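# Sort coloured parcels into matching trays with eight arms

## Task

Place every parcel inside the tray that matches its colour, resting flat on the bottom of that tray.

## Robot and tools

Robots: eight identical i2rt Big YAM arms, arm1 to arm8, each with six joints, a two-finger gripper and a wrist camera. Feet (base_link, scene frame, metres): arm1 (-2.151,-0.606,0.766), arm2 (-0.854,-0.623,0.797), arm3 (0.435,-0.612,0.752), arm4 (1.688,-0.612,0.754), arm5 (2.165,0.644,0.790), arm6 (0.850,0.628,0.817), arm7 (-0.424,0.615,0.799), arm8 (-1.661,0.655,0.757). Arms 1-4 stand along y about -0.61 and arms 5-8 along y about +0.63. Each foot looks along its own +x, and each is turned about z by its calibrated quaternion. Table tops below the arms are at z=0.720. A hand reaches roughly 1.0 m from the joint1 axis. Cameras: armN_cam_wrist rides on arm N. cam_arm1 to cam_arm8 are fixed in the room. All images are 672x504 pixels, and calibration data (K, distortion, T_world_to_cam) is supplied for each camera.

Frames: one shared scene frame, origin on the floor, +z up. The hand point sits between the finger pads, about 1 cm short of the tips. The fingers point along the hand's +z, and they open and close along its y. hand_target is the hand pose that matches the joint targets currently held. The printed hand pose can be off, more so at long reach.

move: takes optional keys arm1 to arm8 plus cameras. An arm you leave out receives no new command. Each arm's object may hold:
- joints: absolute joint targets, keyed by name. joint1_rad from -2.879 to 2.879 (turns the arm about its foot; positive is counter-clockwise seen from above; 0 points along the foot's +x). joint2_rad from 0 to 3.141 (shoulder; 0 has the upper arm pointing back, larger lifts it up then forward). joint3_rad from 0 to 3.019 (elbow; 0 is folded, larger opens). joint4_rad from -1.692 to 1.57 (hand pitch; positive tips the fingers up). joint5_rad from -1.57 to 1.57 (hand yaw; positive is to the arm's right). joint6_rad from -2.094 to 2.094 (hand roll; positive is clockwise seen from behind). gripper_m from 0 to 0.093 metres of fingertip gap. Joint angles are in radians.
- target: one list of seven numbers [x, y, z, qw, qx, qy, qz], an absolute hand pose in the scene frame (metres plus a unit quaternion). The hand follows a straight path to it, starting at its current hand_target. When target is given, joints may contain only gripper_m.
- speed: top path speed in m/s, 0.002 to 0.5, default 0.25. It is only allowed together with target. Turning is capped at twice this value in rad/s.
cameras: a list of camera names, or ["all"]. Leaving it out also returns every camera, and [] returns none.
All motions in one call start at once. Hand paths end together, paced by the slowest one, and each takes 0.5 to 10 s; a call never exceeds 15 s. Each step, the controller limits the commanded pose to 100 mm and 20 degrees from the measured hand, and it favours position over orientation. Expect hands to lag, overshoot the set speed near full stretch, and stop a centimetre or more from the target. Paths do not avoid objects or other arms. A call with no arm keys just reports the state.

wait: seconds (0 to 10) plus the optional cameras list. It commands nothing and returns the state. zoom_image: camera plus region [x0, y0, x1, y1] in that camera's pixels, top-left origin, at most 504x504. It works only for a camera that appeared in the newest images. finished_scene: scene is the current scene's number. It ends the scene for good, so the parcels must already rest correctly without help.

Results: each arm shows joint_positions, Joint velocities (rad/s, gripper in m/s; "within noise" means the arm is still), joint torques (N m, positive toward larger angles; joints 3 and 4 flip sign beyond ±28), the hand and hand_target poses, joint_status and hand_status. The "move" line gives "done" or the worst status for each arm that got a motion. "off_target" means the joint stopped short and may still be pushing. "time_out" means the joints took new nearby targets and keep pushing toward them; sending each joint its reported angle relieves the push. "joint command not followed" or "pose unreachable" means a self- or arm-collision check blocked the command, and the robot may keep retrying it. "not_followed" means a withheld pose was dropped. on_its_own lists motions you did not command; "held at" there is the target, not the reading. "as last shown" marks arms left out of the call, whose lines repeat earlier values. "pictures" gives the order of the images. Gripper: closed on nothing it reads 0.000 to 0.002. When gripping a rigid part firmly it reads up to 0.005 below the part's width. To clamp, command about 0.005 under the reading at first contact, or deeper for soft, small or round items. To release, command well above the reading. MOTOR HOT warns that a motor has reached 85 °C. At 100 °C comes an OVER-TEMPERATURE FAULT: the arm goes limp and drops for 30-60 s, and afterwards its keys read limit_stop_at_motor_heat, so resend those targets.

Avoid: arms pressing or striking each other (no state line reports it, and the clearance check can act too late and ignores fingers, gripper housings and wrist cameras). Avoid knocking anything out of the work area, dropping parcels, releasing a part that is still moving, and slamming. Do not leave an arm pushing against something, stretched out or carrying a load for long, because the arms never stop on contact. Small random shoves may move loose items. A refused call, or a stop during a call, cancels the later move, wait and finished_scene calls in that reply; an invalid call (such as an unknown key) does not.

Each tool is called after "Emit:" by a JSON object that holds its "op" and its "data", one argument or row to a line.

## Session

Emit:
{"op": "move", "data": {
  "cameras": ["cam_arm1","cam_arm2","cam_arm3","cam_arm4","cam_arm5","cam_arm6","cam_arm7","cam_arm8"]
}}

Scene clock: 0.00 s.
Joint torques (N m): no reading
Heat: arm1: hottest joint1_rad 32 °C; arm2: hottest joint2_rad 29 °C; arm3: hottest joint1_rad 31 °C; arm4: hottest gripper 32 °C; arm5: hottest joint6_rad 30 °C; arm6: hottest joint2_rad 30 °C; arm7: hottest joint5_rad 29 °C; arm8: hottest joint1_rad 31 °C.
Joint velocities: within noise
arm1.joint_positions: joint1_rad=-0.028 joint2_rad=+0.521 joint3_rad=+1.431 joint4_rad=-1.508 joint5_rad=+0.032 joint6_rad=-0.133 gripper_m=+0.09396
arm1.joint_status: not commanded
arm1.hand: x=-2.0073 y=-0.6778 z=+1.3083 quat_wxyz=(-0.446, -0.145, -0.870, +0.152) (m; scene frame)
arm1.hand_target: x=-2.0101 y=-0.6764 z=+1.3161 quat_wxyz=(-0.454, -0.145, -0.865, +0.155) (m; scene frame)
arm1.hand_status: not commanded
arm2.joint_positions: joint1_rad=+0.020 joint2_rad=+0.528 joint3_rad=+1.425 joint4_rad=-1.340 joint5_rad=+0.175 joint6_rad=+0.036 gripper_m=+0.09396
arm2.joint_status: not commanded
arm2.hand: x=-0.9859 y=-0.4872 z=+1.3715 quat_wxyz=(-0.230, +0.778, -0.324, -0.487) (m; scene frame)
arm2.hand_target: x=-0.9833 y=-0.4891 z=+1.3817 quat_wxyz=(-0.232, +0.772, -0.322, -0.497) (m; scene frame)
arm2.hand_status: not commanded
arm3.joint_positions: joint1_rad=+0.084 joint2_rad=+0.623 joint3_rad=+1.443 joint4_rad=-1.225 joint5_rad=+0.214 joint6_rad=-0.288 gripper_m=+0.09396
arm3.joint_status: not commanded
arm3.hand: x=+0.2458 y=-0.4641 z=+1.3420 quat_wxyz=(-0.302, +0.818, -0.155, -0.465) (m; scene frame)
arm3.hand_target: x=+0.2487 y=-0.4659 z=+1.3553 quat_wxyz=(-0.306, +0.809, -0.155, -0.477) (m; scene frame)
arm3.hand_status: not commanded
arm4.joint_positions: joint1_rad=+0.299 joint2_rad=+0.615 joint3_rad=+1.406 joint4_rad=-1.263 joint5_rad=-0.166 joint6_rad=-0.115 gripper_m=+0.09396
arm4.joint_status: not commanded
arm4.hand: x=+1.7423 y=-0.3720 z=+1.3161 quat_wxyz=(-0.394, +0.570, -0.636, -0.340) (m; scene frame)
arm4.hand_target: x=+1.7413 y=-0.3753 z=+1.3284 quat_wxyz=(-0.404, +0.566, -0.630, -0.346) (m; scene frame)
arm4.hand_status: not commanded
arm5.joint_positions: joint1_rad=-0.422 joint2_rad=+0.625 joint3_rad=+1.427 joint4_rad=-1.371 joint5_rad=+0.120 joint6_rad=-0.097 gripper_m=+0.09396
arm5.joint_status: not commanded
arm5.hand: x=+2.0004 y=+0.7998 z=+1.3402 quat_wxyz=(-0.234, +0.830, -0.279, -0.422) (m; scene frame)
arm5.hand_target: x=+2.0022 y=+0.7982 z=+1.3527 quat_wxyz=(-0.238, +0.823, -0.277, -0.434) (m; scene frame)
arm5.hand_status: not commanded
arm6.joint_positions: joint1_rad=+0.075 joint2_rad=+0.549 joint3_rad=+1.411 joint4_rad=-1.315 joint5_rad=-0.143 joint6_rad=+0.201 gripper_m=+0.09396
arm6.joint_status: not commanded
arm6.hand: x=+1.0364 y=+0.5443 z=+1.3862 quat_wxyz=(-0.531, -0.272, -0.802, +0.030) (m; scene frame)
arm6.hand_target: x=+1.0336 y=+0.5460 z=+1.3993 quat_wxyz=(-0.544, -0.268, -0.794, +0.033) (m; scene frame)
arm6.hand_status: not commanded
arm7.joint_positions: joint1_rad=-0.146 joint2_rad=+0.496 joint3_rad=+1.379 joint4_rad=-1.460 joint5_rad=-0.022 joint6_rad=+0.046 gripper_m=+0.09396
arm7.joint_status: not commanded
arm7.hand: x=-0.3012 y=+0.4957 z=+1.3304 quat_wxyz=(-0.447, -0.351, -0.807, +0.162) (m; scene frame)
arm7.hand_target: x=-0.3031 y=+0.4977 z=+1.3404 quat_wxyz=(-0.457, -0.348, -0.801, +0.166) (m; scene frame)
arm7.hand_status: not commanded
arm8.joint_positions: joint1_rad=-0.237 joint2_rad=+0.447 joint3_rad=+1.428 joint4_rad=-1.458 joint5_rad=-0.190 joint6_rad=-0.420 gripper_m=+0.09396
arm8.joint_status: not commanded
arm8.hand: x=-1.7428 y=+0.5401 z=+1.3190 quat_wxyz=(-0.160, -0.687, -0.503, +0.499) (m; scene frame)
arm8.hand_target: x=-1.7406 y=+0.5420 z=+1.3271 quat_wxyz=(-0.161, -0.682, -0.500, +0.508) (m; scene frame)
arm8.hand_status: not commanded
pictures: cam_arm1, cam_arm2, cam_arm3, cam_arm4, cam_arm5, cam_arm6, cam_arm7, cam_arm8

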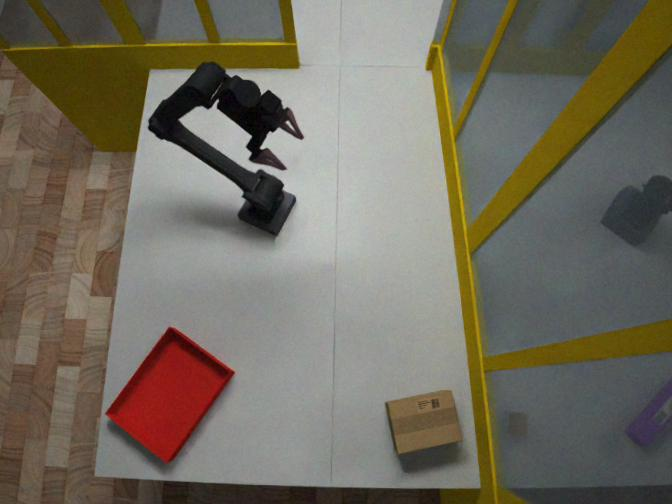

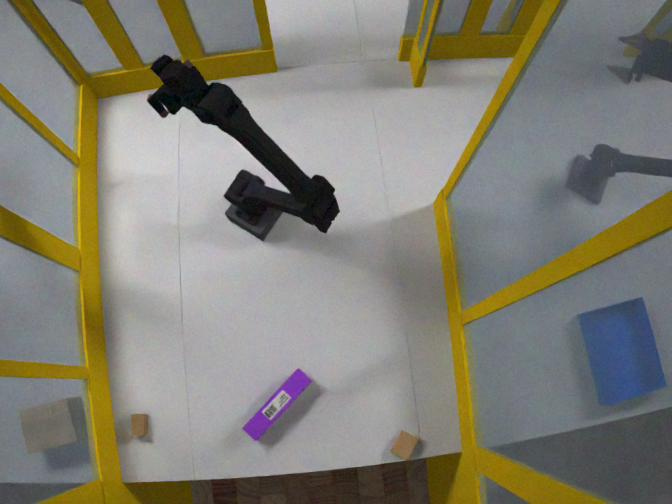

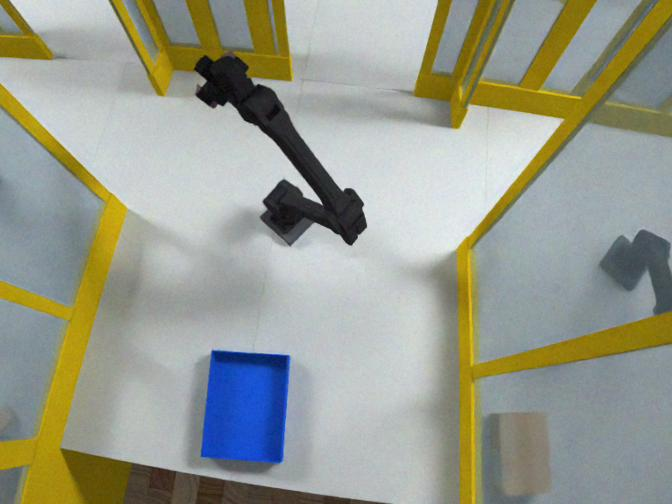

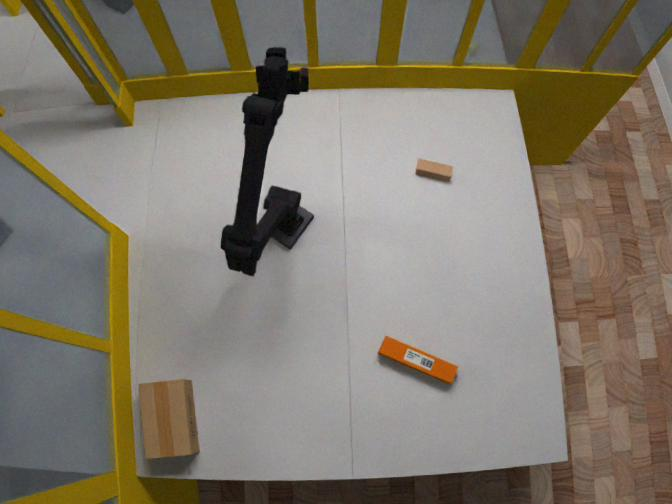

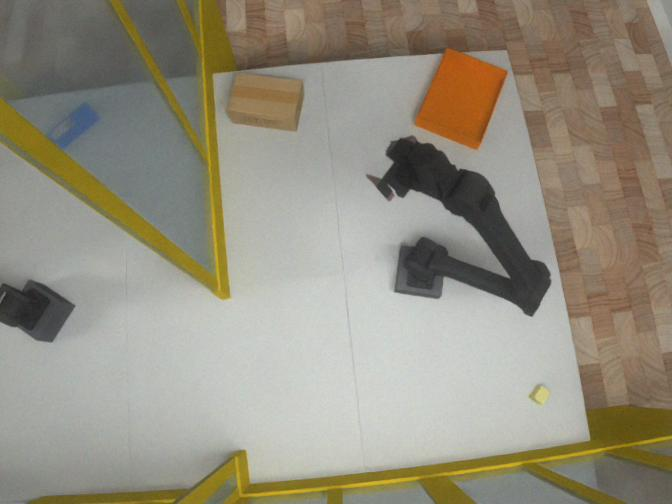

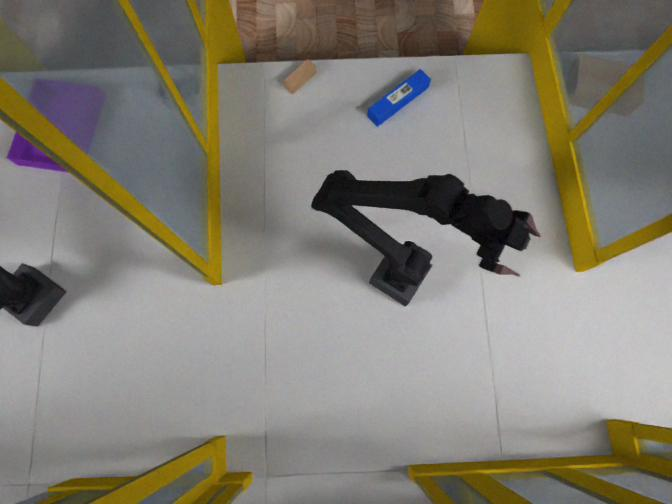

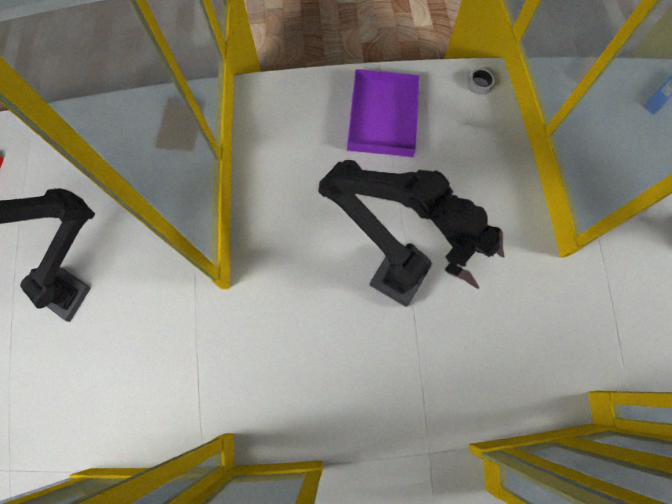

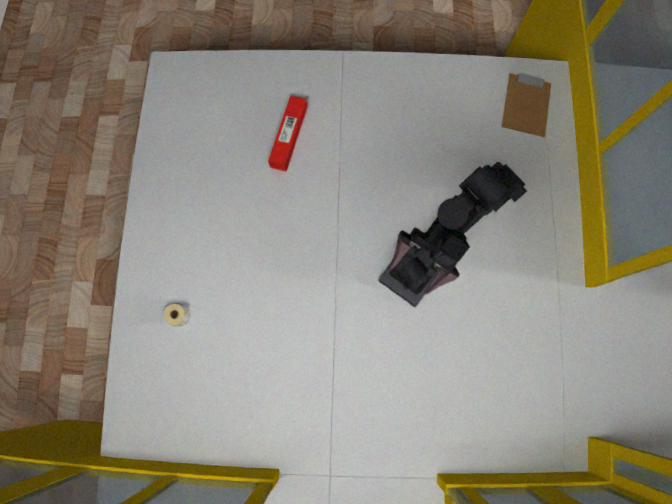

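Emit:
{"op": "move", "data": {
  "arm8": {"joints":{"joint1_rad":-1.82}},
  "arm2": {"joints":{"joint1_rad":2.25}},
  "arm6": {"joints":{"joint1_rad":2.12}},
  "arm4": {"joints":{"joint1_rad":-1.82}},
  "arm1": {"joints":{"joint1_rad":1.45}},
  "arm7": {"joints":{"joint1_rad":-1.21}},
  "arm3": {"joints":{"joint1_rad":-2.29}},
  "arm5": {"joints":{"joint1_rad":0.73}},
  "cameras": []
}}

Emit:
{"op": "move", "data": {
  "arm8": {"target":[-2.079,1.137,0.93,0,0.629,-0.777,0],"speed":0.4},
  "arm2": {"target":[-0.841,-1.28,0.93,0,0.935,0.354,0],"speed":0.4},
  "arm6": {"target":[0.903,1.375,0.93,0,0.330,-0.944,0],"speed":0.4},
  "arm4": {"target":[2.134,-1.138,0.93,0,0.165,0.986,0],"speed":0.4},
  "cameras": ["arm8_cam_wrist","arm2_cam_wrist","arm6_cam_wrist","arm4_cam_wrist"]
}}

Scene clock: 125.07 s.
Joint torques (N m): arm1=[2.32 4.84 7.84 1.74 0.08 0] | arm2=[0.73 3.72 8.12 2.18 0.06 -0.06] | arm3=[-1.55 0.97 9.91 1.69 -0.11 0] | arm4=[-1.44 2.37 10.8 1.95 -0.14 0.05] | arm5=[-0.32 2.32 7.62 1.85 -0.07 -0.01] | arm6=[0.15 3.72 9.11 1.7 0.04 -0.12] | arm7=[-1.08 2.26 9.8 1.47 -0.07 0.11] | arm8=[1.08 6.12 8.47 1.42 -0.16 -0.02]
Heat: arm1: hottest joint1_rad 31 °C; arm2: hottest joint3_rad 33 °C; arm3: hottest joint1_rad 30 °C; arm4: hottest joint3_rad 41 °C; arm5: hottest joint3_rad 34 °C; arm6: hottest joint3_rad 31 °C; arm7: hottest joint3_rad 38 °C; arm8: hottest joint1_rad 30 °C.
move: arm1 done; arm2 done; arm3 done; arm4 done; arm5 done; arm6 done; arm7 done; arm8 done
Joint velocities: within noise
arm1.joint_positions: joint1_rad=+1.437 joint2_rad=+0.521 joint3_rad=+1.431 joint4_rad=-1.508 joint5_rad=+0.032 joint6_rad=-0.133 gripper_m=+0.09398
arm1.joint_status: all done
arm1.hand: x=-2.0609 y=-0.4637 z=+1.3059 quat_wxyz=(-0.428, +0.476, -0.747, -0.182) (m; scene frame)
arm1.hand_target: x=-2.0643 y=-0.4651 z=+1.3137 quat_wxyz=(-0.435, +0.478, -0.740, -0.189) (m; scene frame)
arm1.hand_status: not commanded
arm2.joint_positions: joint1_rad=+2.243 joint2_rad=+0.528 joint3_rad=+1.425 joint4_rad=-1.340 joint5_rad=+0.175 joint6_rad=+0.036 gripper_m=+0.09398
arm2.joint_status: all done
arm2.hand: x=-0.8822 y=-0.8111 z=+1.3712 quat_wxyz=(+0.334, +0.635, +0.555, -0.421) (m; scene frame)
arm2.hand_target: x=-0.8810 y=-0.8081 z=+1.3813 quat_wxyz=(+0.343, +0.629, +0.552, -0.426) (m; scene frame)
arm2.hand_status: not commanded
arm3.joint_positions: joint1_rad=-2.277 joint2_rad=+0.623 joint3_rad=+1.443 joint4_rad=-1.225 joint5_rad=+0.215 joint6_rad=-0.288 gripper_m=+0.09398
arm3.joint_status: all done
arm3.hand: x=+0.6706 y=-0.5914 z=+1.3437 quat_wxyz=(-0.548, +0.164, -0.814, +0.097) (m; scene frame)
arm3.hand_target: x=+0.6676 y=-0.5954 z=+1.3569 quat_wxyz=(-0.560, +0.155, -0.807, +0.099) (m; scene frame)
arm3.hand_status: not commanded
arm4.joint_positions: joint1_rad=-1.804 joint2_rad=+0.615 joint3_rad=+1.406 joint4_rad=-1.263 joint5_rad=-0.166 joint6_rad=-0.115 gripper_m=+0.09398
arm4.joint_status: all done
arm4.hand: x=+1.8716 y=-0.7660 z=+1.3184 quat_wxyz=(-0.490, -0.262, -0.811, +0.185) (m; scene frame)
arm4.hand_target: x=+1.8669 y=-0.7660 z=+1.3307 quat_wxyz=(-0.499, -0.265, -0.802, +0.195) (m; scene frame)
arm4.hand_status: not commanded
arm5.joint_positions: joint1_rad=+0.723 joint2_rad=+0.625 joint3_rad=+1.427 joint4_rad=-1.371 joint5_rad=+0.119 joint6_rad=-0.097 gripper_m=+0.09397
arm5.joint_status: all done
arm5.hand: x=+1.9508 y=+0.5586 z=+1.3386 quat_wxyz=(+0.033, +0.851, +0.216, -0.478) (m; scene frame)
arm5.hand_target: x=+1.9534 y=+0.5582 z=+1.3511 quat_wxyz=(+0.038, +0.843, +0.216, -0.491) (m; scene frame)
arm5.hand_status: not commanded
arm6.joint_positions: joint1_rad=+2.111 joint2_rad=+0.549 joint3_rad=+1.411 joint4_rad=-1.315 joint5_rad=-0.144 joint6_rad=+0.201 gripper_m=+0.09398
arm6.joint_status: all done
arm6.hand: x=+0.8421 y=+0.8321 z=+1.3863 quat_wxyz=(-0.305, +0.540, -0.652, -0.437) (m; scene frame)
arm6.hand_target: x=+0.8402 y=+0.8288 z=+1.3993 quat_wxyz=(-0.312, +0.538, -0.643, -0.447) (m; scene frame)
arm6.hand_status: not commanded
arm7.joint_positions: joint1_rad=-1.201 joint2_rad=+0.496 joint3_rad=+1.379 joint4_rad=-1.460 joint5_rad=-0.021 joint6_rad=+0.046 gripper_m=+0.09397
arm7.joint_status: all done
arm7.hand: x=-0.4655 y=+0.4490 z=+1.3303 quat_wxyz=(-0.304, -0.709, -0.521, +0.366) (m; scene frame)
arm7.hand_target: x=-0.4663 y=+0.4521 z=+1.3403 quat_wxyz=(-0.309, -0.706, -0.514, +0.376) (m; scene frame)
arm7.hand_status: not commanded
arm8.joint_positions: joint1_rad=-1.812 joint2_rad=+0.447 joint3_rad=+1.428 joint4_rad=-1.458 joint5_rad=-0.190 joint6_rad=-0.420 gripper_m=+0.09398
arm8.joint_status: all done
arm8.hand: x=-1.7764 y=+0.7380 z=+1.3188 quat_wxyz=(+0.241, -0.842, +0.133, +0.465) (m; scene frame)
arm8.hand_target: x=-1.7739 y=+0.7367 z=+1.3269 quat_wxyz=(+0.248, -0.836, +0.134, +0.471) (m; scene frame)
arm8.hand_status: not commanded
pictures: none
No camera images: "cameras" was empty.

Scene clock: 128.87 s.
Joint torques (N m): arm1=[2.43 4.54 7.92 1.66 0.08 0.01] | arm2=[-0.15 -23.88 11.97 0.05 -0.07 0.09] | arm3=[-1.67 0.97 9.92 1.7 -0.1 -0.01] | arm4=[0.91 -17.96 15.3 -0.27 -0.03 -0.04] | arm5=[-0.26 3.14 7.41 1.88 -0.09 -0.05] | arm6=[-1.26 -19.6 12.93 -0.21 0.04 0] | arm7=[-1.08 2.26 9.83 1.47 -0.08 0.11] | arm8=[1.49 -19.31 14.19 -0.64 -0.13 0.02]
Heat: arm1: hottest joint1_rad 31 °C; arm2: hottest joint3_rad 34 °C; arm3: hottest joint1_rad 30 °C; arm4: hottest joint3_rad 41 °C; arm5: hottest joint3_rad 34 °C; arm6: hottest joint3_rad 31 °C; arm7: hottest joint3_rad 38 °C; arm8: hottest joint1_rad 30 °C.
move: arm2 off_target; arm4 off_target; arm6 off_target; arm8 off_target
Joint velocities: within noise
arm1, arm3, arm5, arm7: as last shown
arm1.joint_positions: joint1_rad=+1.438 joint2_rad=+0.521 joint3_rad=+1.431 joint4_rad=-1.508 joint5_rad=+0.032 joint6_rad=-0.133 gripper_m=+0.09398
arm1.hand: x=-2.0610 y=-0.4637 z=+1.3059 quat_wxyz=(-0.428, +0.476, -0.747, -0.182) (m; scene frame)
arm2.joint_positions: joint1_rad=+2.257 joint2_rad=+2.109 joint3_rad=+1.958 joint4_rad=-1.453 joint5_rad=+0.003 joint6_rad=+0.853 gripper_m=+0.09398
arm2.joint_status: not commanded
arm2.hand: x=-0.8389 y=-1.2666 z=+0.9144 quat_wxyz=(-0.017, +0.932, +0.363, +0.004) (m; scene frame)
arm2.hand_target: x=-0.8412 y=-1.2792 z=+0.9301 quat_wxyz=(+0.000, +0.935, +0.354, +0.000) (m; scene frame)
arm2.hand_status: off_target (0.021 m and 2.3 deg from the pose sent, 0.645 m and 75.5 deg at the start)
arm3.hand_target: x=+0.6675 y=-0.5953 z=+1.3569 quat_wxyz=(-0.560, +0.155, -0.807, +0.099) (m; scene frame)
arm4.joint_positions: joint1_rad=-1.841 joint2_rad=+2.207 joint3_rad=+2.264 joint4_rad=-1.650 joint5_rad=-0.018 joint6_rad=-0.534 gripper_m=+0.09398
arm4.joint_status: not commanded
arm4.hand: x=+2.1183 y=-1.1342 z=+0.9247 quat_wxyz=(+0.007, -0.177, -0.984, -0.008) (m; scene frame)
arm4.hand_target: x=+2.1335 y=-1.1372 z=+0.9300 quat_wxyz=(-0.001, -0.165, -0.986, +0.001) (m; scene frame)
arm4.hand_status: off_target (0.017 m and 1.9 deg from the pose sent, 0.599 m and 65.2 deg at the start)
arm6.joint_positions: joint1_rad=+2.128 joint2_rad=+2.494 joint3_rad=+2.598 joint4_rad=-1.698 joint5_rad=+0.002 joint6_rad=+0.819 gripper_m=+0.09398
arm6.joint_status: not commanded
arm6.hand: x=+0.8959 y=+1.3658 z=+0.9161 quat_wxyz=(+0.004, +0.339, -0.941, +0.011) (m; scene frame)
arm6.hand_target: x=+0.9030 y=+1.3739 z=+0.9301 quat_wxyz=(-0.003, +0.330, -0.944, -0.006) (m; scene frame)
arm6.hand_status: off_target (0.018 m and 1.7 deg from the pose sent, 0.712 m and 74.9 deg at the start; a joint's target at an end of its range on 26 of 114 steps)
arm8.joint_positions: joint1_rad=-1.815 joint2_rad=+2.027 joint3_rad=+1.948 joint4_rad=-1.513 joint5_rad=+0.004 joint6_rad=+0.917 gripper_m=+0.09398
arm8.joint_status: not commanded
arm8.hand: x=-2.0725 y=+1.1259 z=+0.9216 quat_wxyz=(+0.002, -0.634, +0.773, -0.011) (m; scene frame)
arm8.hand_target: x=-2.0784 y=+1.1366 z=+0.9300 quat_wxyz=(+0.000, -0.629, +0.777, +0.000) (m; scene frame)
arm8.hand_status: off_target (0.015 m and 1.5 deg from the pose sent, 0.634 m and 101.5 deg at the start)
pictures: arm2_cam_wrist, arm4_cam_wrist, arm6_cam_wrist, arm8_cam_wrist
camera_calibration:
arm2_cam_wrist: T_world_to_cam=[[-0.672632, 0.738874, 0.0403922, 0.333473], [0.608158, 0.520888, 0.599015, 0.626603], [0.421557, 0.427482, -0.799718, 1.74698], [0, 0, 0, 1]] pos_world=[-0.893221, -1.31959, 1.00827]
arm4_cam_wrist: T_world_to_cam=[[-0.334855, -0.942268, -0.00178777, -0.360326], [-0.757592, 0.268097, 0.595129, 1.36337], [-0.560292, 0.200636, -0.803628, 2.28241], [0, 0, 0, 1]] pos_world=[2.19103, -1.16297, 1.02218]
arm6_cam_wrist: T_world_to_cam=[[0.64251, -0.765884, 0.0245613, 0.446441], [-0.629442, -0.509225, 0.586935, 0.727626], [-0.437016, -0.392571, -0.809262, 1.79337], [0, 0, 0, 1]] pos_world=[0.954888, 1.41647, 1.01327]
arm8_cam_wrist: T_world_to_cam=[[0.979549, -0.20099, 0.00933231, 2.2488], [-0.166287, -0.782566, 0.599949, -0.0122283], [-0.11328, -0.589231, -0.799984, 1.28648], [0, 0, 0, 1]] pos_world=[-2.05911, 1.20045, 1.01551]

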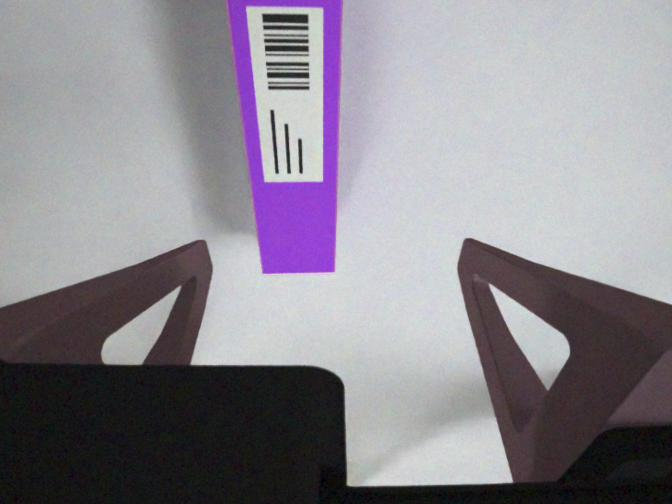

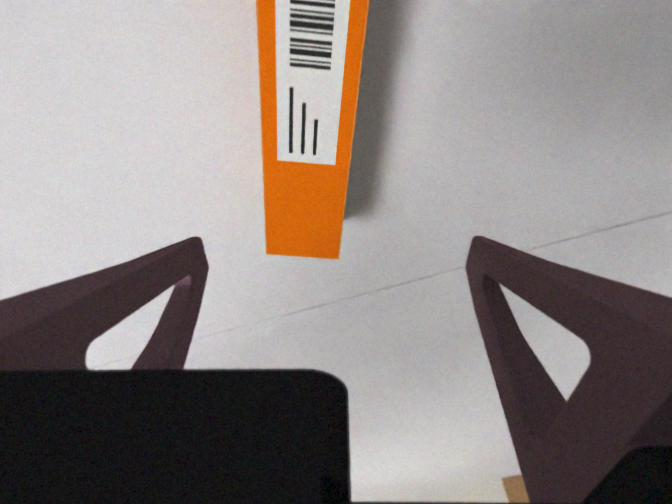

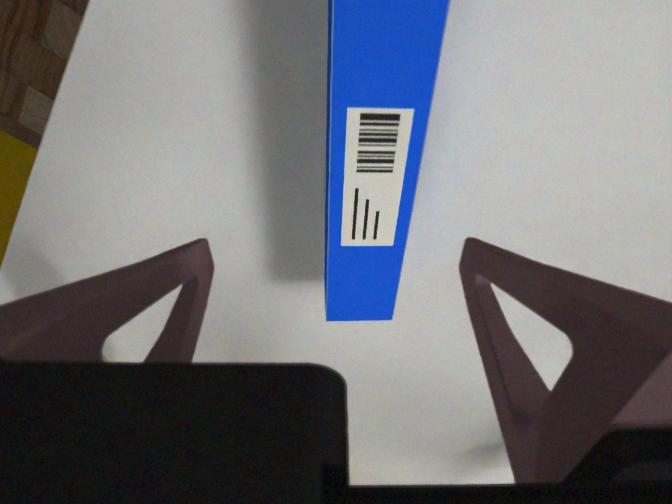

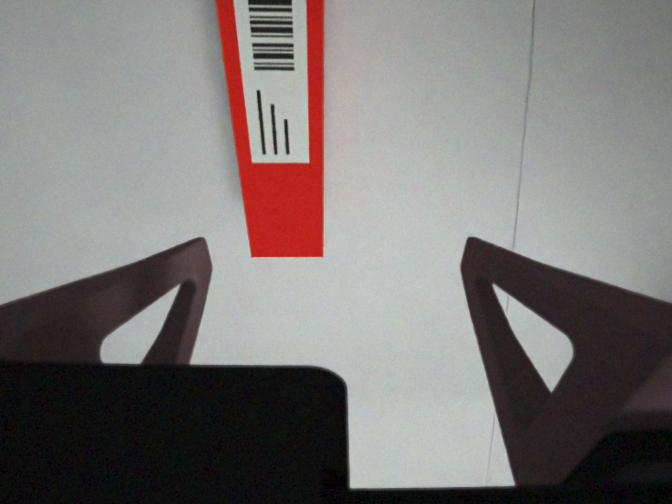

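Emit:
{"op": "move", "data": {
  "arm8": {"target":[-2.112,1.158,0.765,0,0.6225,-0.7826,0],"speed":0.12},
  "arm2": {"target":[-0.825,-1.30,0.77,0,0.935,0.354,0],"speed":0.12},
  "arm6": {"target":[0.884,1.320,0.768,0,0.330,-0.944,0],"speed":0.12},
  "arm4": {"target":[2.154,-1.131,0.762,0,0.208,0.978,0],"speed":0.12},
  "cameras": ["arm8_cam_wrist","arm2_cam_wrist","arm6_cam_wrist","arm4_cam_wrist"]
}}

Scene clock: 187.87 s.
Joint torques (N m): arm1=[1.96 4.37 7.99 1.73 0.09 0] | arm2=[0.67 -25 7.75 0.92 -0.06 0.09] | arm3=[-1.55 0.97 9.92 1.72 -0.1 -0.01] | arm4=[0.91 -19.02 9.87 0.75 -0.03 0.09] | arm5=[-0.32 2.96 7.5 1.87 -0.05 -0.05] | arm6=[0.15 -20.95 7.2 0.5 0.12 -0.01] | arm7=[-1.14 2.37 9.78 1.51 -0.07 0.11] | arm8=[2.61 -21.25 9.73 0.18 -0.13 0.03]
Heat: arm1: hottest joint3_rad 32 °C; arm2: hottest joint3_rad 42 °C; arm3: hottest joint1_rad 30 °C; arm4: hottest joint3_rad 47 °C; arm5: hottest joint3_rad 34 °C; arm6: hottest joint3_rad 39 °C; arm7: hottest joint3_rad 39 °C; arm8: hottest joint3_rad 36 °C.
move: arm2 done; arm4 off_target; arm6 off_target; arm8 off_target
Joint velocities: within noise
arm1, arm3, arm5, arm7: as last shown
arm2.joint_positions: joint1_rad=+2.269 joint2_rad=+2.292 joint3_rad=+1.902 joint4_rad=-1.185 joint5_rad=+0.003 joint6_rad=+0.875 gripper_m=+0.09398
arm2.joint_status: not commanded
arm2.hand: x=-0.8296 y=-1.2976 z=+0.7754 quat_wxyz=(-0.003, +0.934, +0.358, -0.001) (m; scene frame)
arm2.hand_target: x=-0.8251 y=-1.2999 z=+0.7700 quat_wxyz=(+0.000, +0.935, +0.354, +0.000) (m; scene frame)
arm2.hand_status: done (0.007 m and 0.6 deg from the pose sent, 0.149 m and 2.3 deg at the start)
arm4.joint_positions: joint1_rad=-1.810 joint2_rad=+2.302 joint3_rad=+2.045 joint4_rad=-1.303 joint5_rad=-0.017 joint6_rad=-0.433 gripper_m=+0.09398
arm4.joint_status: not commanded
arm4.hand: x=+2.1458 y=-1.1373 z=+0.7772 quat_wxyz=(-0.005, -0.211, -0.977, +0.002) (m; scene frame)
arm4.hand_target: x=+2.1535 y=-1.1307 z=+0.7620 quat_wxyz=(+0.000, -0.208, -0.978, +0.000) (m; scene frame)
arm4.hand_status: off_target (0.018 m and 0.7 deg from the pose sent, 0.167 m and 3.9 deg at the start)
arm6.joint_positions: joint1_rad=+2.131 joint2_rad=+2.400 joint3_rad=+1.973 joint4_rad=-1.183 joint5_rad=+0.000 joint6_rad=+0.843 gripper_m=+0.09398
arm6.joint_status: not commanded
arm6.hand: x=+0.8899 y=+1.3120 z=+0.7491 quat_wxyz=(+0.008, +0.329, -0.944, +0.018) (m; scene frame)
arm6.hand_target: x=+0.8841 y=+1.3198 z=+0.7680 quat_wxyz=(+0.000, +0.330, -0.944, +0.000) (m; scene frame)
arm6.hand_status: off_target (0.021 m and 2.3 deg from the pose sent, 0.155 m and 1.7 deg at the start)
arm8.joint_positions: joint1_rad=-1.811 joint2_rad=+2.237 joint3_rad=+1.913 joint4_rad=-1.244 joint5_rad=+0.004 joint6_rad=+0.950 gripper_m=+0.09398
arm8.joint_status: not commanded
arm8.hand: x=-2.1057 y=+1.1592 z=+0.7759 quat_wxyz=(+0.002, -0.623, +0.782, +0.001) (m; scene frame)
arm8.hand_target: x=-2.1117 y=+1.1578 z=+0.7651 quat_wxyz=(+0.000, -0.623, +0.783, +0.000) (m; scene frame)
arm8.hand_status: off_target (0.013 m and 0.2 deg from the pose sent, 0.165 m and 2.2 deg at the start)
pictures: arm2_cam_wrist, arm4_cam_wrist, arm6_cam_wrist, arm8_cam_wrist
camera_calibration:
arm2_cam_wrist: T_world_to_cam=[[-0.665007, 0.746607, 0.0185358, 0.401543], [0.613079, 0.531563, 0.584444, 0.749617], [0.426498, 0.400023, -0.811222, 1.62245], [0, 0, 0, 1]] pos_world=[-0.884514, -1.34728, 0.870611]
arm4_cam_wrist: T_world_to_cam=[[-0.399782, -0.916493, 0.0146765, -0.198444], [-0.747981, 0.335447, 0.572712, 1.54615], [-0.529809, 0.217982, -0.819625, 2.1467], [0, 0, 0, 1]] pos_world=[2.2145, -1.16847, 0.876901]
arm6_cam_wrist: T_world_to_cam=[[0.627229, -0.778025, 0.0355189, 0.434569], [-0.637858, -0.486991, 0.596638, 0.765502], [-0.446902, -0.396885, -0.801724, 1.64326], [0, 0, 0, 1]] pos_world=[0.950084, 1.36308, 0.845279]
arm8_cam_wrist: T_world_to_cam=[[0.9733, -0.229307, -0.010262, 2.32421], [-0.179593, -0.788607, 0.588087, 0.0839995], [-0.142945, -0.570542, -0.808733, 1.10845], [0, 0, 0, 1]] pos_world=[-2.08862, 1.23162, 0.870892]

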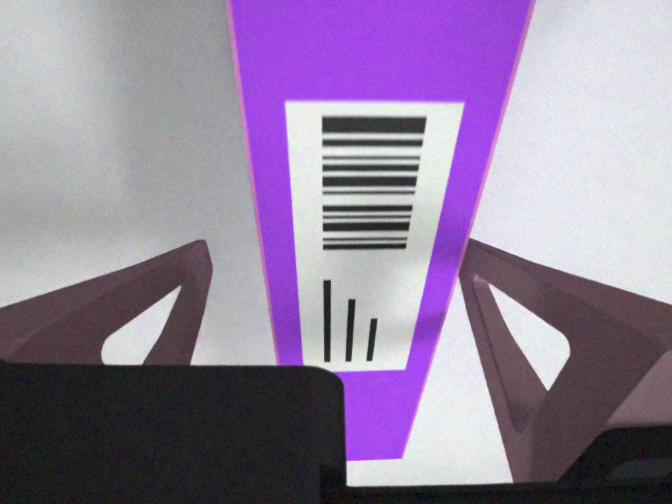

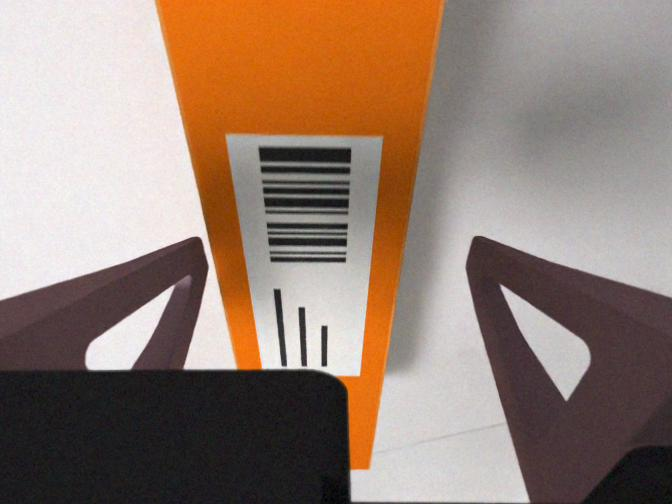

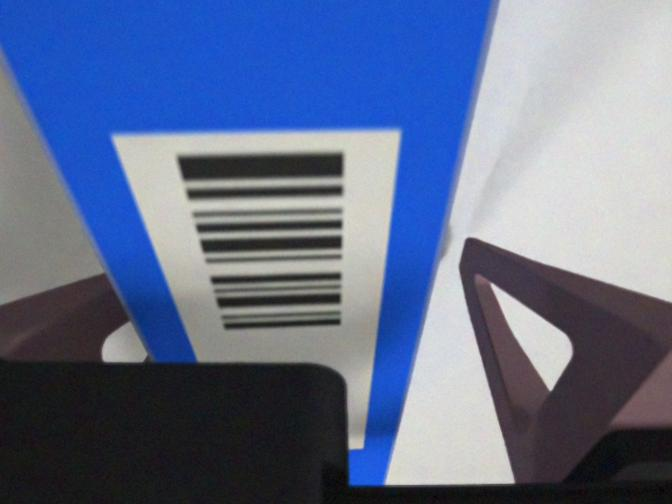

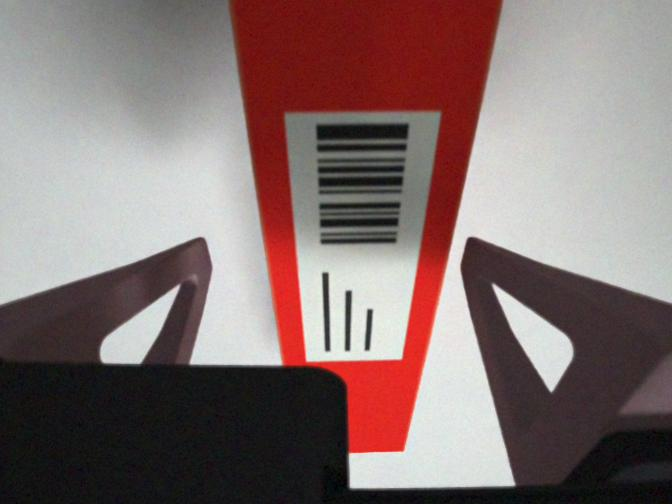

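Emit:
{"op": "move", "data": {
  "arm8": {"joints":{"gripper_m":0.04}},
  "arm2": {"joints":{"gripper_m":0.04}},
  "arm6": {"joints":{"gripper_m":0.04},"target":[0.8765,1.329,0.772,0,0.330,-0.944,0],"speed":0.05},
  "arm4": {"joints":{"gripper_m":0.04}},
  "cameras": []
}}

Emit:
{"op": "move", "data": {
  "arm8": {"target":[-2.112,1.158,0.90,0,0.6225,-0.7826,0],"speed":0.12},
  "arm2": {"target":[-0.825,-1.30,0.90,0,0.935,0.354,0],"speed":0.12},
  "arm6": {"target":[0.8765,1.329,0.90,0,0.330,-0.944,0],"speed":0.12},
  "arm4": {"target":[2.154,-1.131,0.90,0,0.208,0.978,0],"speed":0.12},
  "cameras": ["arm6_cam_wrist"]
}}

Scene clock: 209.30 s.
Joint torques (N m): arm1=[2.32 4.66 7.97 1.69 0.08 0.02] | arm2=[0.67 -25.11 7.69 0.92 -0.01 0.09] | arm3=[-1.73 0.97 9.94 1.7 -0.09 -0.01] | arm4=[0.91 -19.02 9.87 0.75 -0.03 0.11] | arm5=[0.03 3.43 7.43 1.85 -0.05 -0.02] | arm6=[0.21 -19.55 10.95 -0.32 0.11 -0.01] | arm7=[-1.14 2.37 9.77 1.48 -0.08 0.1] | arm8=[2.43 -21.25 9.78 0.18 -0.11 0.04]
Heat: arm1: hottest joint3_rad 32 °C; arm2: hottest joint3_rad 39 °C; arm3: hottest joint1_rad 30 °C; arm4: hottest joint3_rad 45 °C; arm5: hottest joint3_rad 35 °C; arm6: hottest joint3_rad 36 °C; arm7: hottest joint3_rad 40 °C; arm8: hottest joint3_rad 35 °C.
move: arm2 off_target; arm4 off_target; arm6 off_target; arm8 off_target
Joint velocities: within noise
arm1, arm3, arm5, arm7: as last shown
arm2.joint_positions: joint1_rad=+2.269 joint2_rad=+2.292 joint3_rad=+1.902 joint4_rad=-1.185 joint5_rad=+0.002 joint6_rad=+0.876 gripper_m=+0.05877
arm2.joint_status: gripper_m off_target (ended at +0.05880, target +0.04000)
arm2.hand: x=-0.8295 y=-1.2977 z=+0.7754 quat_wxyz=(-0.003, +0.934, +0.358, +0.000) (m; scene frame)
arm2.hand_target: x=-0.8251 y=-1.2999 z=+0.7700 quat_wxyz=(+0.000, +0.935, +0.354, +0.000) (m; scene frame)
arm2.hand_status: not commanded
arm4.joint_positions: joint1_rad=-1.810 joint2_rad=+2.302 joint3_rad=+2.045 joint4_rad=-1.303 joint5_rad=-0.017 joint6_rad=-0.432 gripper_m=+0.05888
arm4.joint_status: gripper_m off_target (ended at +0.05892, target +0.04000)
arm4.hand: x=+2.1460 y=-1.1371 z=+0.7772 quat_wxyz=(-0.005, -0.211, -0.977, +0.002) (m; scene frame)
arm4.hand_target: x=+2.1536 y=-1.1306 z=+0.7620 quat_wxyz=(+0.000, -0.208, -0.978, +0.000) (m; scene frame)
arm4.hand_status: not commanded
arm6.joint_positions: joint1_rad=+2.142 joint2_rad=+2.400 joint3_rad=+1.973 joint4_rad=-1.186 joint5_rad=+0.000 joint6_rad=+0.854 gripper_m=+0.06012
arm6.joint_status: gripper_m off_target (ended at +0.06015, target +0.04000)
arm6.hand: x=+0.8828 y=+1.3116 z=+0.7493 quat_wxyz=(+0.008, +0.329, -0.944, +0.020) (m; scene frame)
arm6.hand_target: x=+0.8763 y=+1.3280 z=+0.7721 quat_wxyz=(+0.000, +0.330, -0.944, +0.000) (m; scene frame)
arm6.hand_status: off_target (0.029 m and 2.4 deg from the pose sent, 0.032 m and 2.3 deg at the start)
arm8.joint_positions: joint1_rad=-1.811 joint2_rad=+2.237 joint3_rad=+1.913 joint4_rad=-1.244 joint5_rad=+0.003 joint6_rad=+0.951 gripper_m=+0.05919
arm8.joint_status: gripper_m off_target (ended at +0.05922, target +0.04000)
arm8.hand: x=-2.1057 y=+1.1592 z=+0.7759 quat_wxyz=(+0.001, -0.623, +0.783, +0.001) (m; scene frame)
arm8.hand_target: x=-2.1117 y=+1.1578 z=+0.7651 quat_wxyz=(+0.000, -0.622, +0.783, +0.000) (m; scene frame)
arm8.hand_status: not commanded
pictures: none
No camera images: "cameras" was empty.

Scene clock: 211.27 s.
Joint torques (N m): arm1=[2.26 4.6 7.92 1.68 0.09 0.02] | arm2=[0.67 -26.58 12 0.01 -0.03 0.09] | arm3=[-1.61 0.91 9.92 1.72 -0.1 -0.01] | arm4=[0.67 -20.78 15.38 -0.32 -0.06 0.08] | arm5=[-0.21 3.25 7.43 1.72 -0.11 -0.03] | arm6=[0.21 -21.3 12.82 -0.28 0.07 0] | arm7=[-1.2 2.37 9.78 1.5 -0.07 0.11] | arm8=[2.49 -23.94 14.41 -0.66 -0.1 0.03]
Heat: arm1: hottest joint3_rad 32 °C; arm2: hottest joint3_rad 39 °C; arm3: hottest joint1_rad 30 °C; arm4: hottest joint3_rad 45 °C; arm5: hottest joint3_rad 35 °C; arm6: hottest joint3_rad 36 °C; arm7: hottest joint3_rad 40 °C; arm8: hottest joint3_rad 36 °C.
move: arm2 off_target; arm4 off_target; arm6 off_target; arm8 off_target
Joint velocities: within noise
arm1, arm3, arm5, arm7: as last shown
arm2.joint_positions: joint1_rad=+2.269 joint2_rad=+2.203 joint3_rad=+2.007 joint4_rad=-1.427 joint5_rad=+0.002 joint6_rad=+0.876 gripper_m=+0.05877
arm2.joint_status: not commanded
arm2.hand: x=-0.8299 y=-1.2846 z=+0.8724 quat_wxyz=(-0.026, +0.933, +0.358, +0.008) (m; scene frame)
arm2.hand_target: x=-0.8251 y=-1.2986 z=+0.9001 quat_wxyz=(+0.001, +0.935, +0.354, +0.000) (m; scene frame)
arm2.hand_status: off_target (0.032 m and 3.1 deg from the pose sent, 0.125 m and 0.6 deg at the start)
arm4.joint_positions: joint1_rad=-1.810 joint2_rad=+2.260 joint3_rad=+2.223 joint4_rad=-1.590 joint5_rad=-0.017 joint6_rad=-0.431 gripper_m=+0.05888
arm4.joint_status: not commanded
arm4.hand: x=+2.1378 y=-1.1254 z=+0.8733 quat_wxyz=(+0.022, -0.212, -0.977, -0.018) (m; scene frame)
arm4.hand_target: x=+2.1529 y=-1.1296 z=+0.9003 quat_wxyz=(-0.001, -0.208, -0.978, +0.000) (m; scene frame)
arm4.hand_status: off_target (0.032 m and 3.3 deg from the pose sent, 0.123 m and 0.8 deg at the start)
arm6.joint_positions: joint1_rad=+2.142 joint2_rad=+2.312 joint3_rad=+2.099 joint4_rad=-1.441 joint5_rad=+0.000 joint6_rad=+0.854 gripper_m=+0.06012
arm6.joint_status: not commanded
arm6.hand: x=+0.8827 y=+1.3079 z=+0.8550 quat_wxyz=(+0.016, +0.329, -0.944, +0.039) (m; scene frame)
arm6.hand_target: x=+0.8763 y=+1.3264 z=+0.9001 quat_wxyz=(+0.000, +0.330, -0.944, +0.000) (m; scene frame)
arm6.hand_status: off_target (0.050 m and 4.8 deg from the pose sent, 0.152 m and 2.4 deg at the start)
arm8.joint_positions: joint1_rad=-1.811 joint2_rad=+2.186 joint3_rad=+2.077 joint4_rad=-1.519 joint5_rad=+0.003 joint6_rad=+0.951 gripper_m=+0.05919
arm8.joint_status: not commanded
arm8.hand: x=-2.0989 y=+1.1511 z=+0.8703 quat_wxyz=(+0.003, -0.623, +0.782, -0.029) (m; scene frame)
arm8.hand_target: x=-2.1111 y=+1.1568 z=+0.9001 quat_wxyz=(+0.000, -0.623, +0.783, +0.000) (m; scene frame)
arm8.hand_status: off_target (0.033 m and 3.3 deg from the pose sent, 0.124 m and 0.2 deg at the start)
pictures: arm6_cam_wrist
camera_calibration:
arm6_cam_wrist: T_world_to_cam=[[0.626742, -0.776154, 0.0691297, 0.40134], [-0.637439, -0.459653, 0.618378, 0.641008], [-0.448181, -0.43163, -0.782835, 1.75378], [0, 0, 0, 1]] pos_world=[0.943079, 1.36313, 0.948793]

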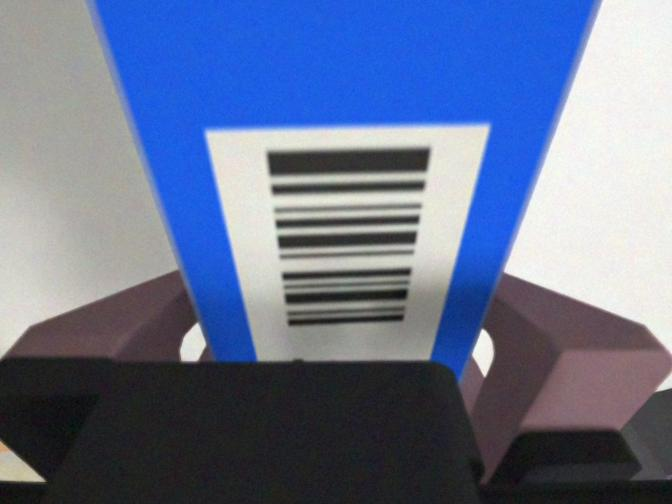

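Emit:
{"op": "move", "data": {
  "arm8": {"target":[-1.90,0.925,1.12,0,0.6225,-0.7826,0],"speed":0.3},
  "arm2": {"target":[-0.845,-0.983,1.14,0,0.935,0.354,0],"speed":0.3},
  "arm6": {"target":[0.868,0.988,1.15,0,0.330,-0.944,0],"speed":0.3},
  "arm4": {"target":[1.924,-0.884,1.11,0,0.208,0.978,0],"speed":0.3},
  "cameras": []
}}

Emit:
{"op": "move", "data": {
  "arm8": {"joints":{"joint1_rad":0.43,"joint6_rad":0.17}},
  "arm2": {"joints":{"joint1_rad":-1.295,"joint6_rad":0.0}},
  "arm6": {"joints":{"joint1_rad":-1.46,"joint6_rad":-0.16}},
  "arm4": {"joints":{"joint1_rad":1.93,"joint6_rad":-0.26}},
  "cameras": ["cam_arm4","cam_arm8","cam_arm6"]
}}

Scene clock: 229.17 s.
Joint torques (N m): arm1=[2.2 4.42 7.99 1.74 0.11 0.02] | arm2=[-0.32 -9.11 8.14 0.4 -0.01 -0.1] | arm3=[-1.61 0.85 9.91 1.7 -0.11 -0.02] | arm4=[-1.61 -6.24 9.87 0.14 -0.08 -0.04] | arm5=[0.03 2.78 7.42 1.87 -0.09 -0.02] | arm6=[-0.62 -6.89 8.81 -0.1 0.11 -0.12] | arm7=[-0.97 2.43 9.81 1.5 -0.07 0.1] | arm8=[2.14 -6.95 9.26 -0.13 -0.08 -0.03]
Heat: arm1: hottest joint3_rad 32 °C; arm2: hottest joint2_rad 39 °C; arm3: hottest joint1_rad 30 °C; arm4: hottest joint3_rad 45 °C; arm5: hottest joint3_rad 35 °C; arm6: hottest joint3_rad 37 °C; arm7: hottest joint3_rad 40 °C; arm8: hottest joint2_rad 38 °C.
move: arm2 off_target; arm4 off_target; arm6 done; arm8 off_target
Joint velocities: within noise
arm1, arm3, arm5, arm7: as last shown
arm2.joint_positions: joint1_rad=+2.264 joint2_rad=+1.233 joint3_rad=+1.442 joint4_rad=-1.672 joint5_rad=+0.002 joint6_rad=+0.876 gripper_m=+0.05877
arm2.joint_status: not commanded
arm2.hand: x=-0.8430 y=-0.9836 z=+1.1423 quat_wxyz=(+0.050, +0.933, +0.355, -0.018) (m; scene frame)
arm2.hand_target: x=-0.8450 y=-0.9831 z=+1.1393 quat_wxyz=(+0.043, +0.934, +0.354, -0.015) (m; scene frame)
arm2.hand_status: off_target (0.003 m and 6.2 deg from the pose sent, 0.403 m and 3.1 deg at the start; a joint's target at an end of its range on 30 of 69 steps)
arm4.joint_positions: joint1_rad=-1.814 joint2_rad=+1.229 joint3_rad=+1.477 joint4_rad=-1.687 joint5_rad=-0.017 joint6_rad=-0.448 gripper_m=+0.05889
arm4.joint_status: not commanded
arm4.hand: x=+1.9292 y=-0.8807 z=+1.1138 quat_wxyz=(-0.053, -0.204, -0.977, +0.039) (m; scene frame)
arm4.hand_target: x=+1.9241 y=-0.8839 z=+1.1093 quat_wxyz=(-0.044, -0.208, -0.977, +0.034) (m; scene frame)
arm4.hand_status: off_target (0.007 m and 7.6 deg from the pose sent, 0.400 m and 3.3 deg at the start; a joint's target at an end of its range on 32 of 69 steps)
arm6.joint_positions: joint1_rad=+2.142 joint2_rad=+1.278 joint3_rad=+1.439 joint4_rad=-1.699 joint5_rad=+0.000 joint6_rad=+0.854 gripper_m=+0.06011
arm6.joint_status: not commanded
arm6.hand: x=+0.8679 y=+0.9905 z=+1.1455 quat_wxyz=(-0.006, +0.329, -0.944, -0.015) (m; scene frame)
arm6.hand_target: x=+0.8679 y=+0.9881 z=+1.1493 quat_wxyz=(-0.006, +0.330, -0.944, -0.016) (m; scene frame)
arm6.hand_status: done (0.005 m and 1.9 deg from the pose sent, 0.435 m and 4.8 deg at the start; a joint's target at an end of its range on 26 of 69 steps)
arm8.joint_positions: joint1_rad=-1.811 joint2_rad=+1.210 joint3_rad=+1.476 joint4_rad=-1.673 joint5_rad=+0.003 joint6_rad=+0.951 gripper_m=+0.05919
arm8.joint_status: not commanded
arm8.hand: x=-1.8991 y=+0.9258 z=+1.1238 quat_wxyz=(-0.003, -0.621, +0.780, +0.081) (m; scene frame)
arm8.hand_target: x=-1.9001 y=+0.9251 z=+1.1193 quat_wxyz=(-0.004, -0.621, +0.780, +0.072) (m; scene frame)
arm8.hand_status: off_target (0.004 m and 9.3 deg from the pose sent, 0.391 m and 3.3 deg at the start; a joint's target at an end of its range on 35 of 69 steps)
pictures: none
No camera images: "cameras" was empty.

Scene clock: 232.77 s.
Joint torques (N m): arm1=[2.37 4.66 7.91 1.72 0.1 0] | arm2=[0.62 -9.99 8.16 0.42 -0.08 -0.2] | arm3=[-1.55 0.85 9.91 1.72 -0.1 -0.01] | arm4=[0.03 -6.18 9.87 0.17 -0.07 0.11] | arm5=[0.09 3.02 7.36 1.87 -0.07 -0.03] | arm6=[0.03 -7 8.83 -0.06 -0.04 -0.18] | arm7=[-1.2 2.32 9.76 1.42 -0.08 0.11] | arm8=[1.85 -6.95 9.39 -0.12 0 -0.1]
Heat: arm1: hottest joint3_rad 32 °C; arm2: hottest joint2_rad 38 °C; arm3: hottest joint1_rad 30 °C; arm4: hottest joint3_rad 45 °C; arm5: hottest joint3_rad 35 °C; arm6: hottest joint3_rad 37 °C; arm7: hottest joint3_rad 40 °C; arm8: hottest joint2_rad 37 °C.
move: arm2 done; arm4 done; arm6 done; arm8 done
Joint velocities: within noise
arm1, arm3, arm5, arm7: as last shown
arm2.joint_positions: joint1_rad=-1.299 joint2_rad=+1.241 joint3_rad=+1.442 joint4_rad=-1.672 joint5_rad=+0.002 joint6_rad=+0.015 gripper_m=+0.05875
arm2.joint_status: all done
arm2.hand: x=-0.7159 y=-0.2883 z=+1.1401 quat_wxyz=(-0.042, +0.550, -0.833, -0.028) (m; scene frame)
arm2.hand_target: x=-0.7186 y=-0.2898 z=+1.1399 quat_wxyz=(-0.038, +0.558, -0.828, -0.026) (m; scene frame)
arm2.hand_status: not commanded
arm4.joint_positions: joint1_rad=+1.931 joint2_rad=+1.230 joint3_rad=+1.477 joint4_rad=-1.687 joint5_rad=-0.018 joint6_rad=-0.268 gripper_m=+0.05893
arm4.joint_status: all done
arm4.hand: x=+1.3416 y=-0.5180 z=+1.1168 quat_wxyz=(-0.004, +0.997, +0.005, -0.071) (m; scene frame)
arm4.hand_target: x=+1.3428 y=-0.5178 z=+1.1125 quat_wxyz=(-0.001, +0.998, +0.000, -0.062) (m; scene frame)
arm4.hand_status: not commanded
arm6.joint_positions: joint1_rad=-1.467 joint2_rad=+1.278 joint3_rad=+1.439 joint4_rad=-1.699 joint5_rad=+0.002 joint6_rad=-0.151 gripper_m=+0.06023
arm6.joint_status: all done
arm6.hand: x=+0.6713 y=+0.3130 z=+1.1455 quat_wxyz=(-0.006, -0.823, -0.568, +0.015) (m; scene frame)
arm6.hand_target: x=+0.6751 y=+0.3137 z=+1.1494 quat_wxyz=(-0.008, -0.818, -0.574, +0.016) (m; scene frame)
arm6.hand_status: not commanded
arm8.joint_positions: joint1_rad=+0.434 joint2_rad=+1.213 joint3_rad=+1.476 joint4_rad=-1.673 joint5_rad=-0.001 joint6_rad=+0.176 gripper_m=+0.05921
arm8.joint_status: all done
arm8.hand: x=-1.7233 y=+0.3000 z=+1.1231 quat_wxyz=(-0.057, -0.816, -0.572, +0.056) (m; scene frame)
arm8.hand_target: x=-1.7247 y=+0.3010 z=+1.1199 quat_wxyz=(-0.051, -0.816, -0.573, +0.052) (m; scene frame)
arm8.hand_status: not commanded
pictures: cam_arm4, cam_arm6, cam_arm8

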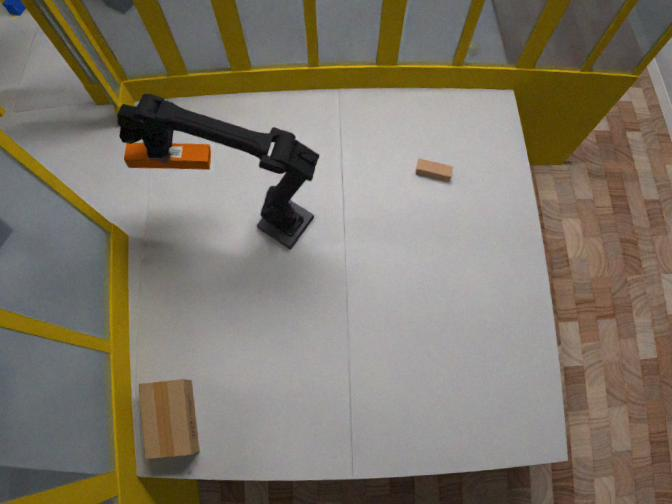

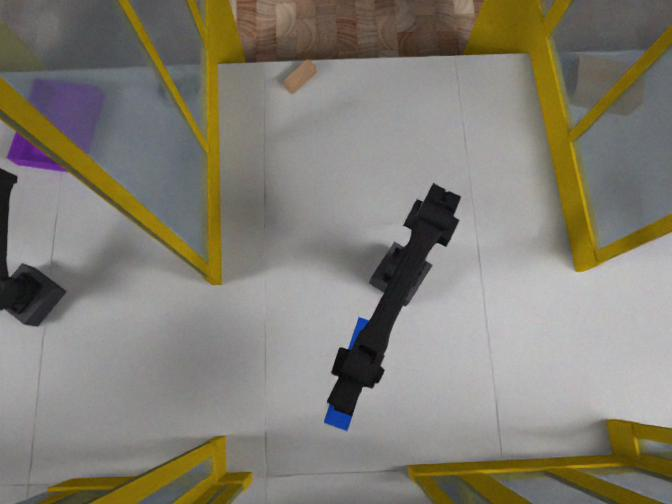

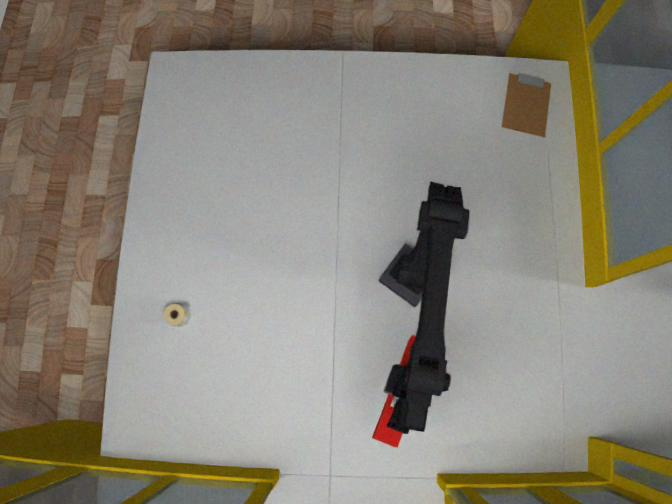

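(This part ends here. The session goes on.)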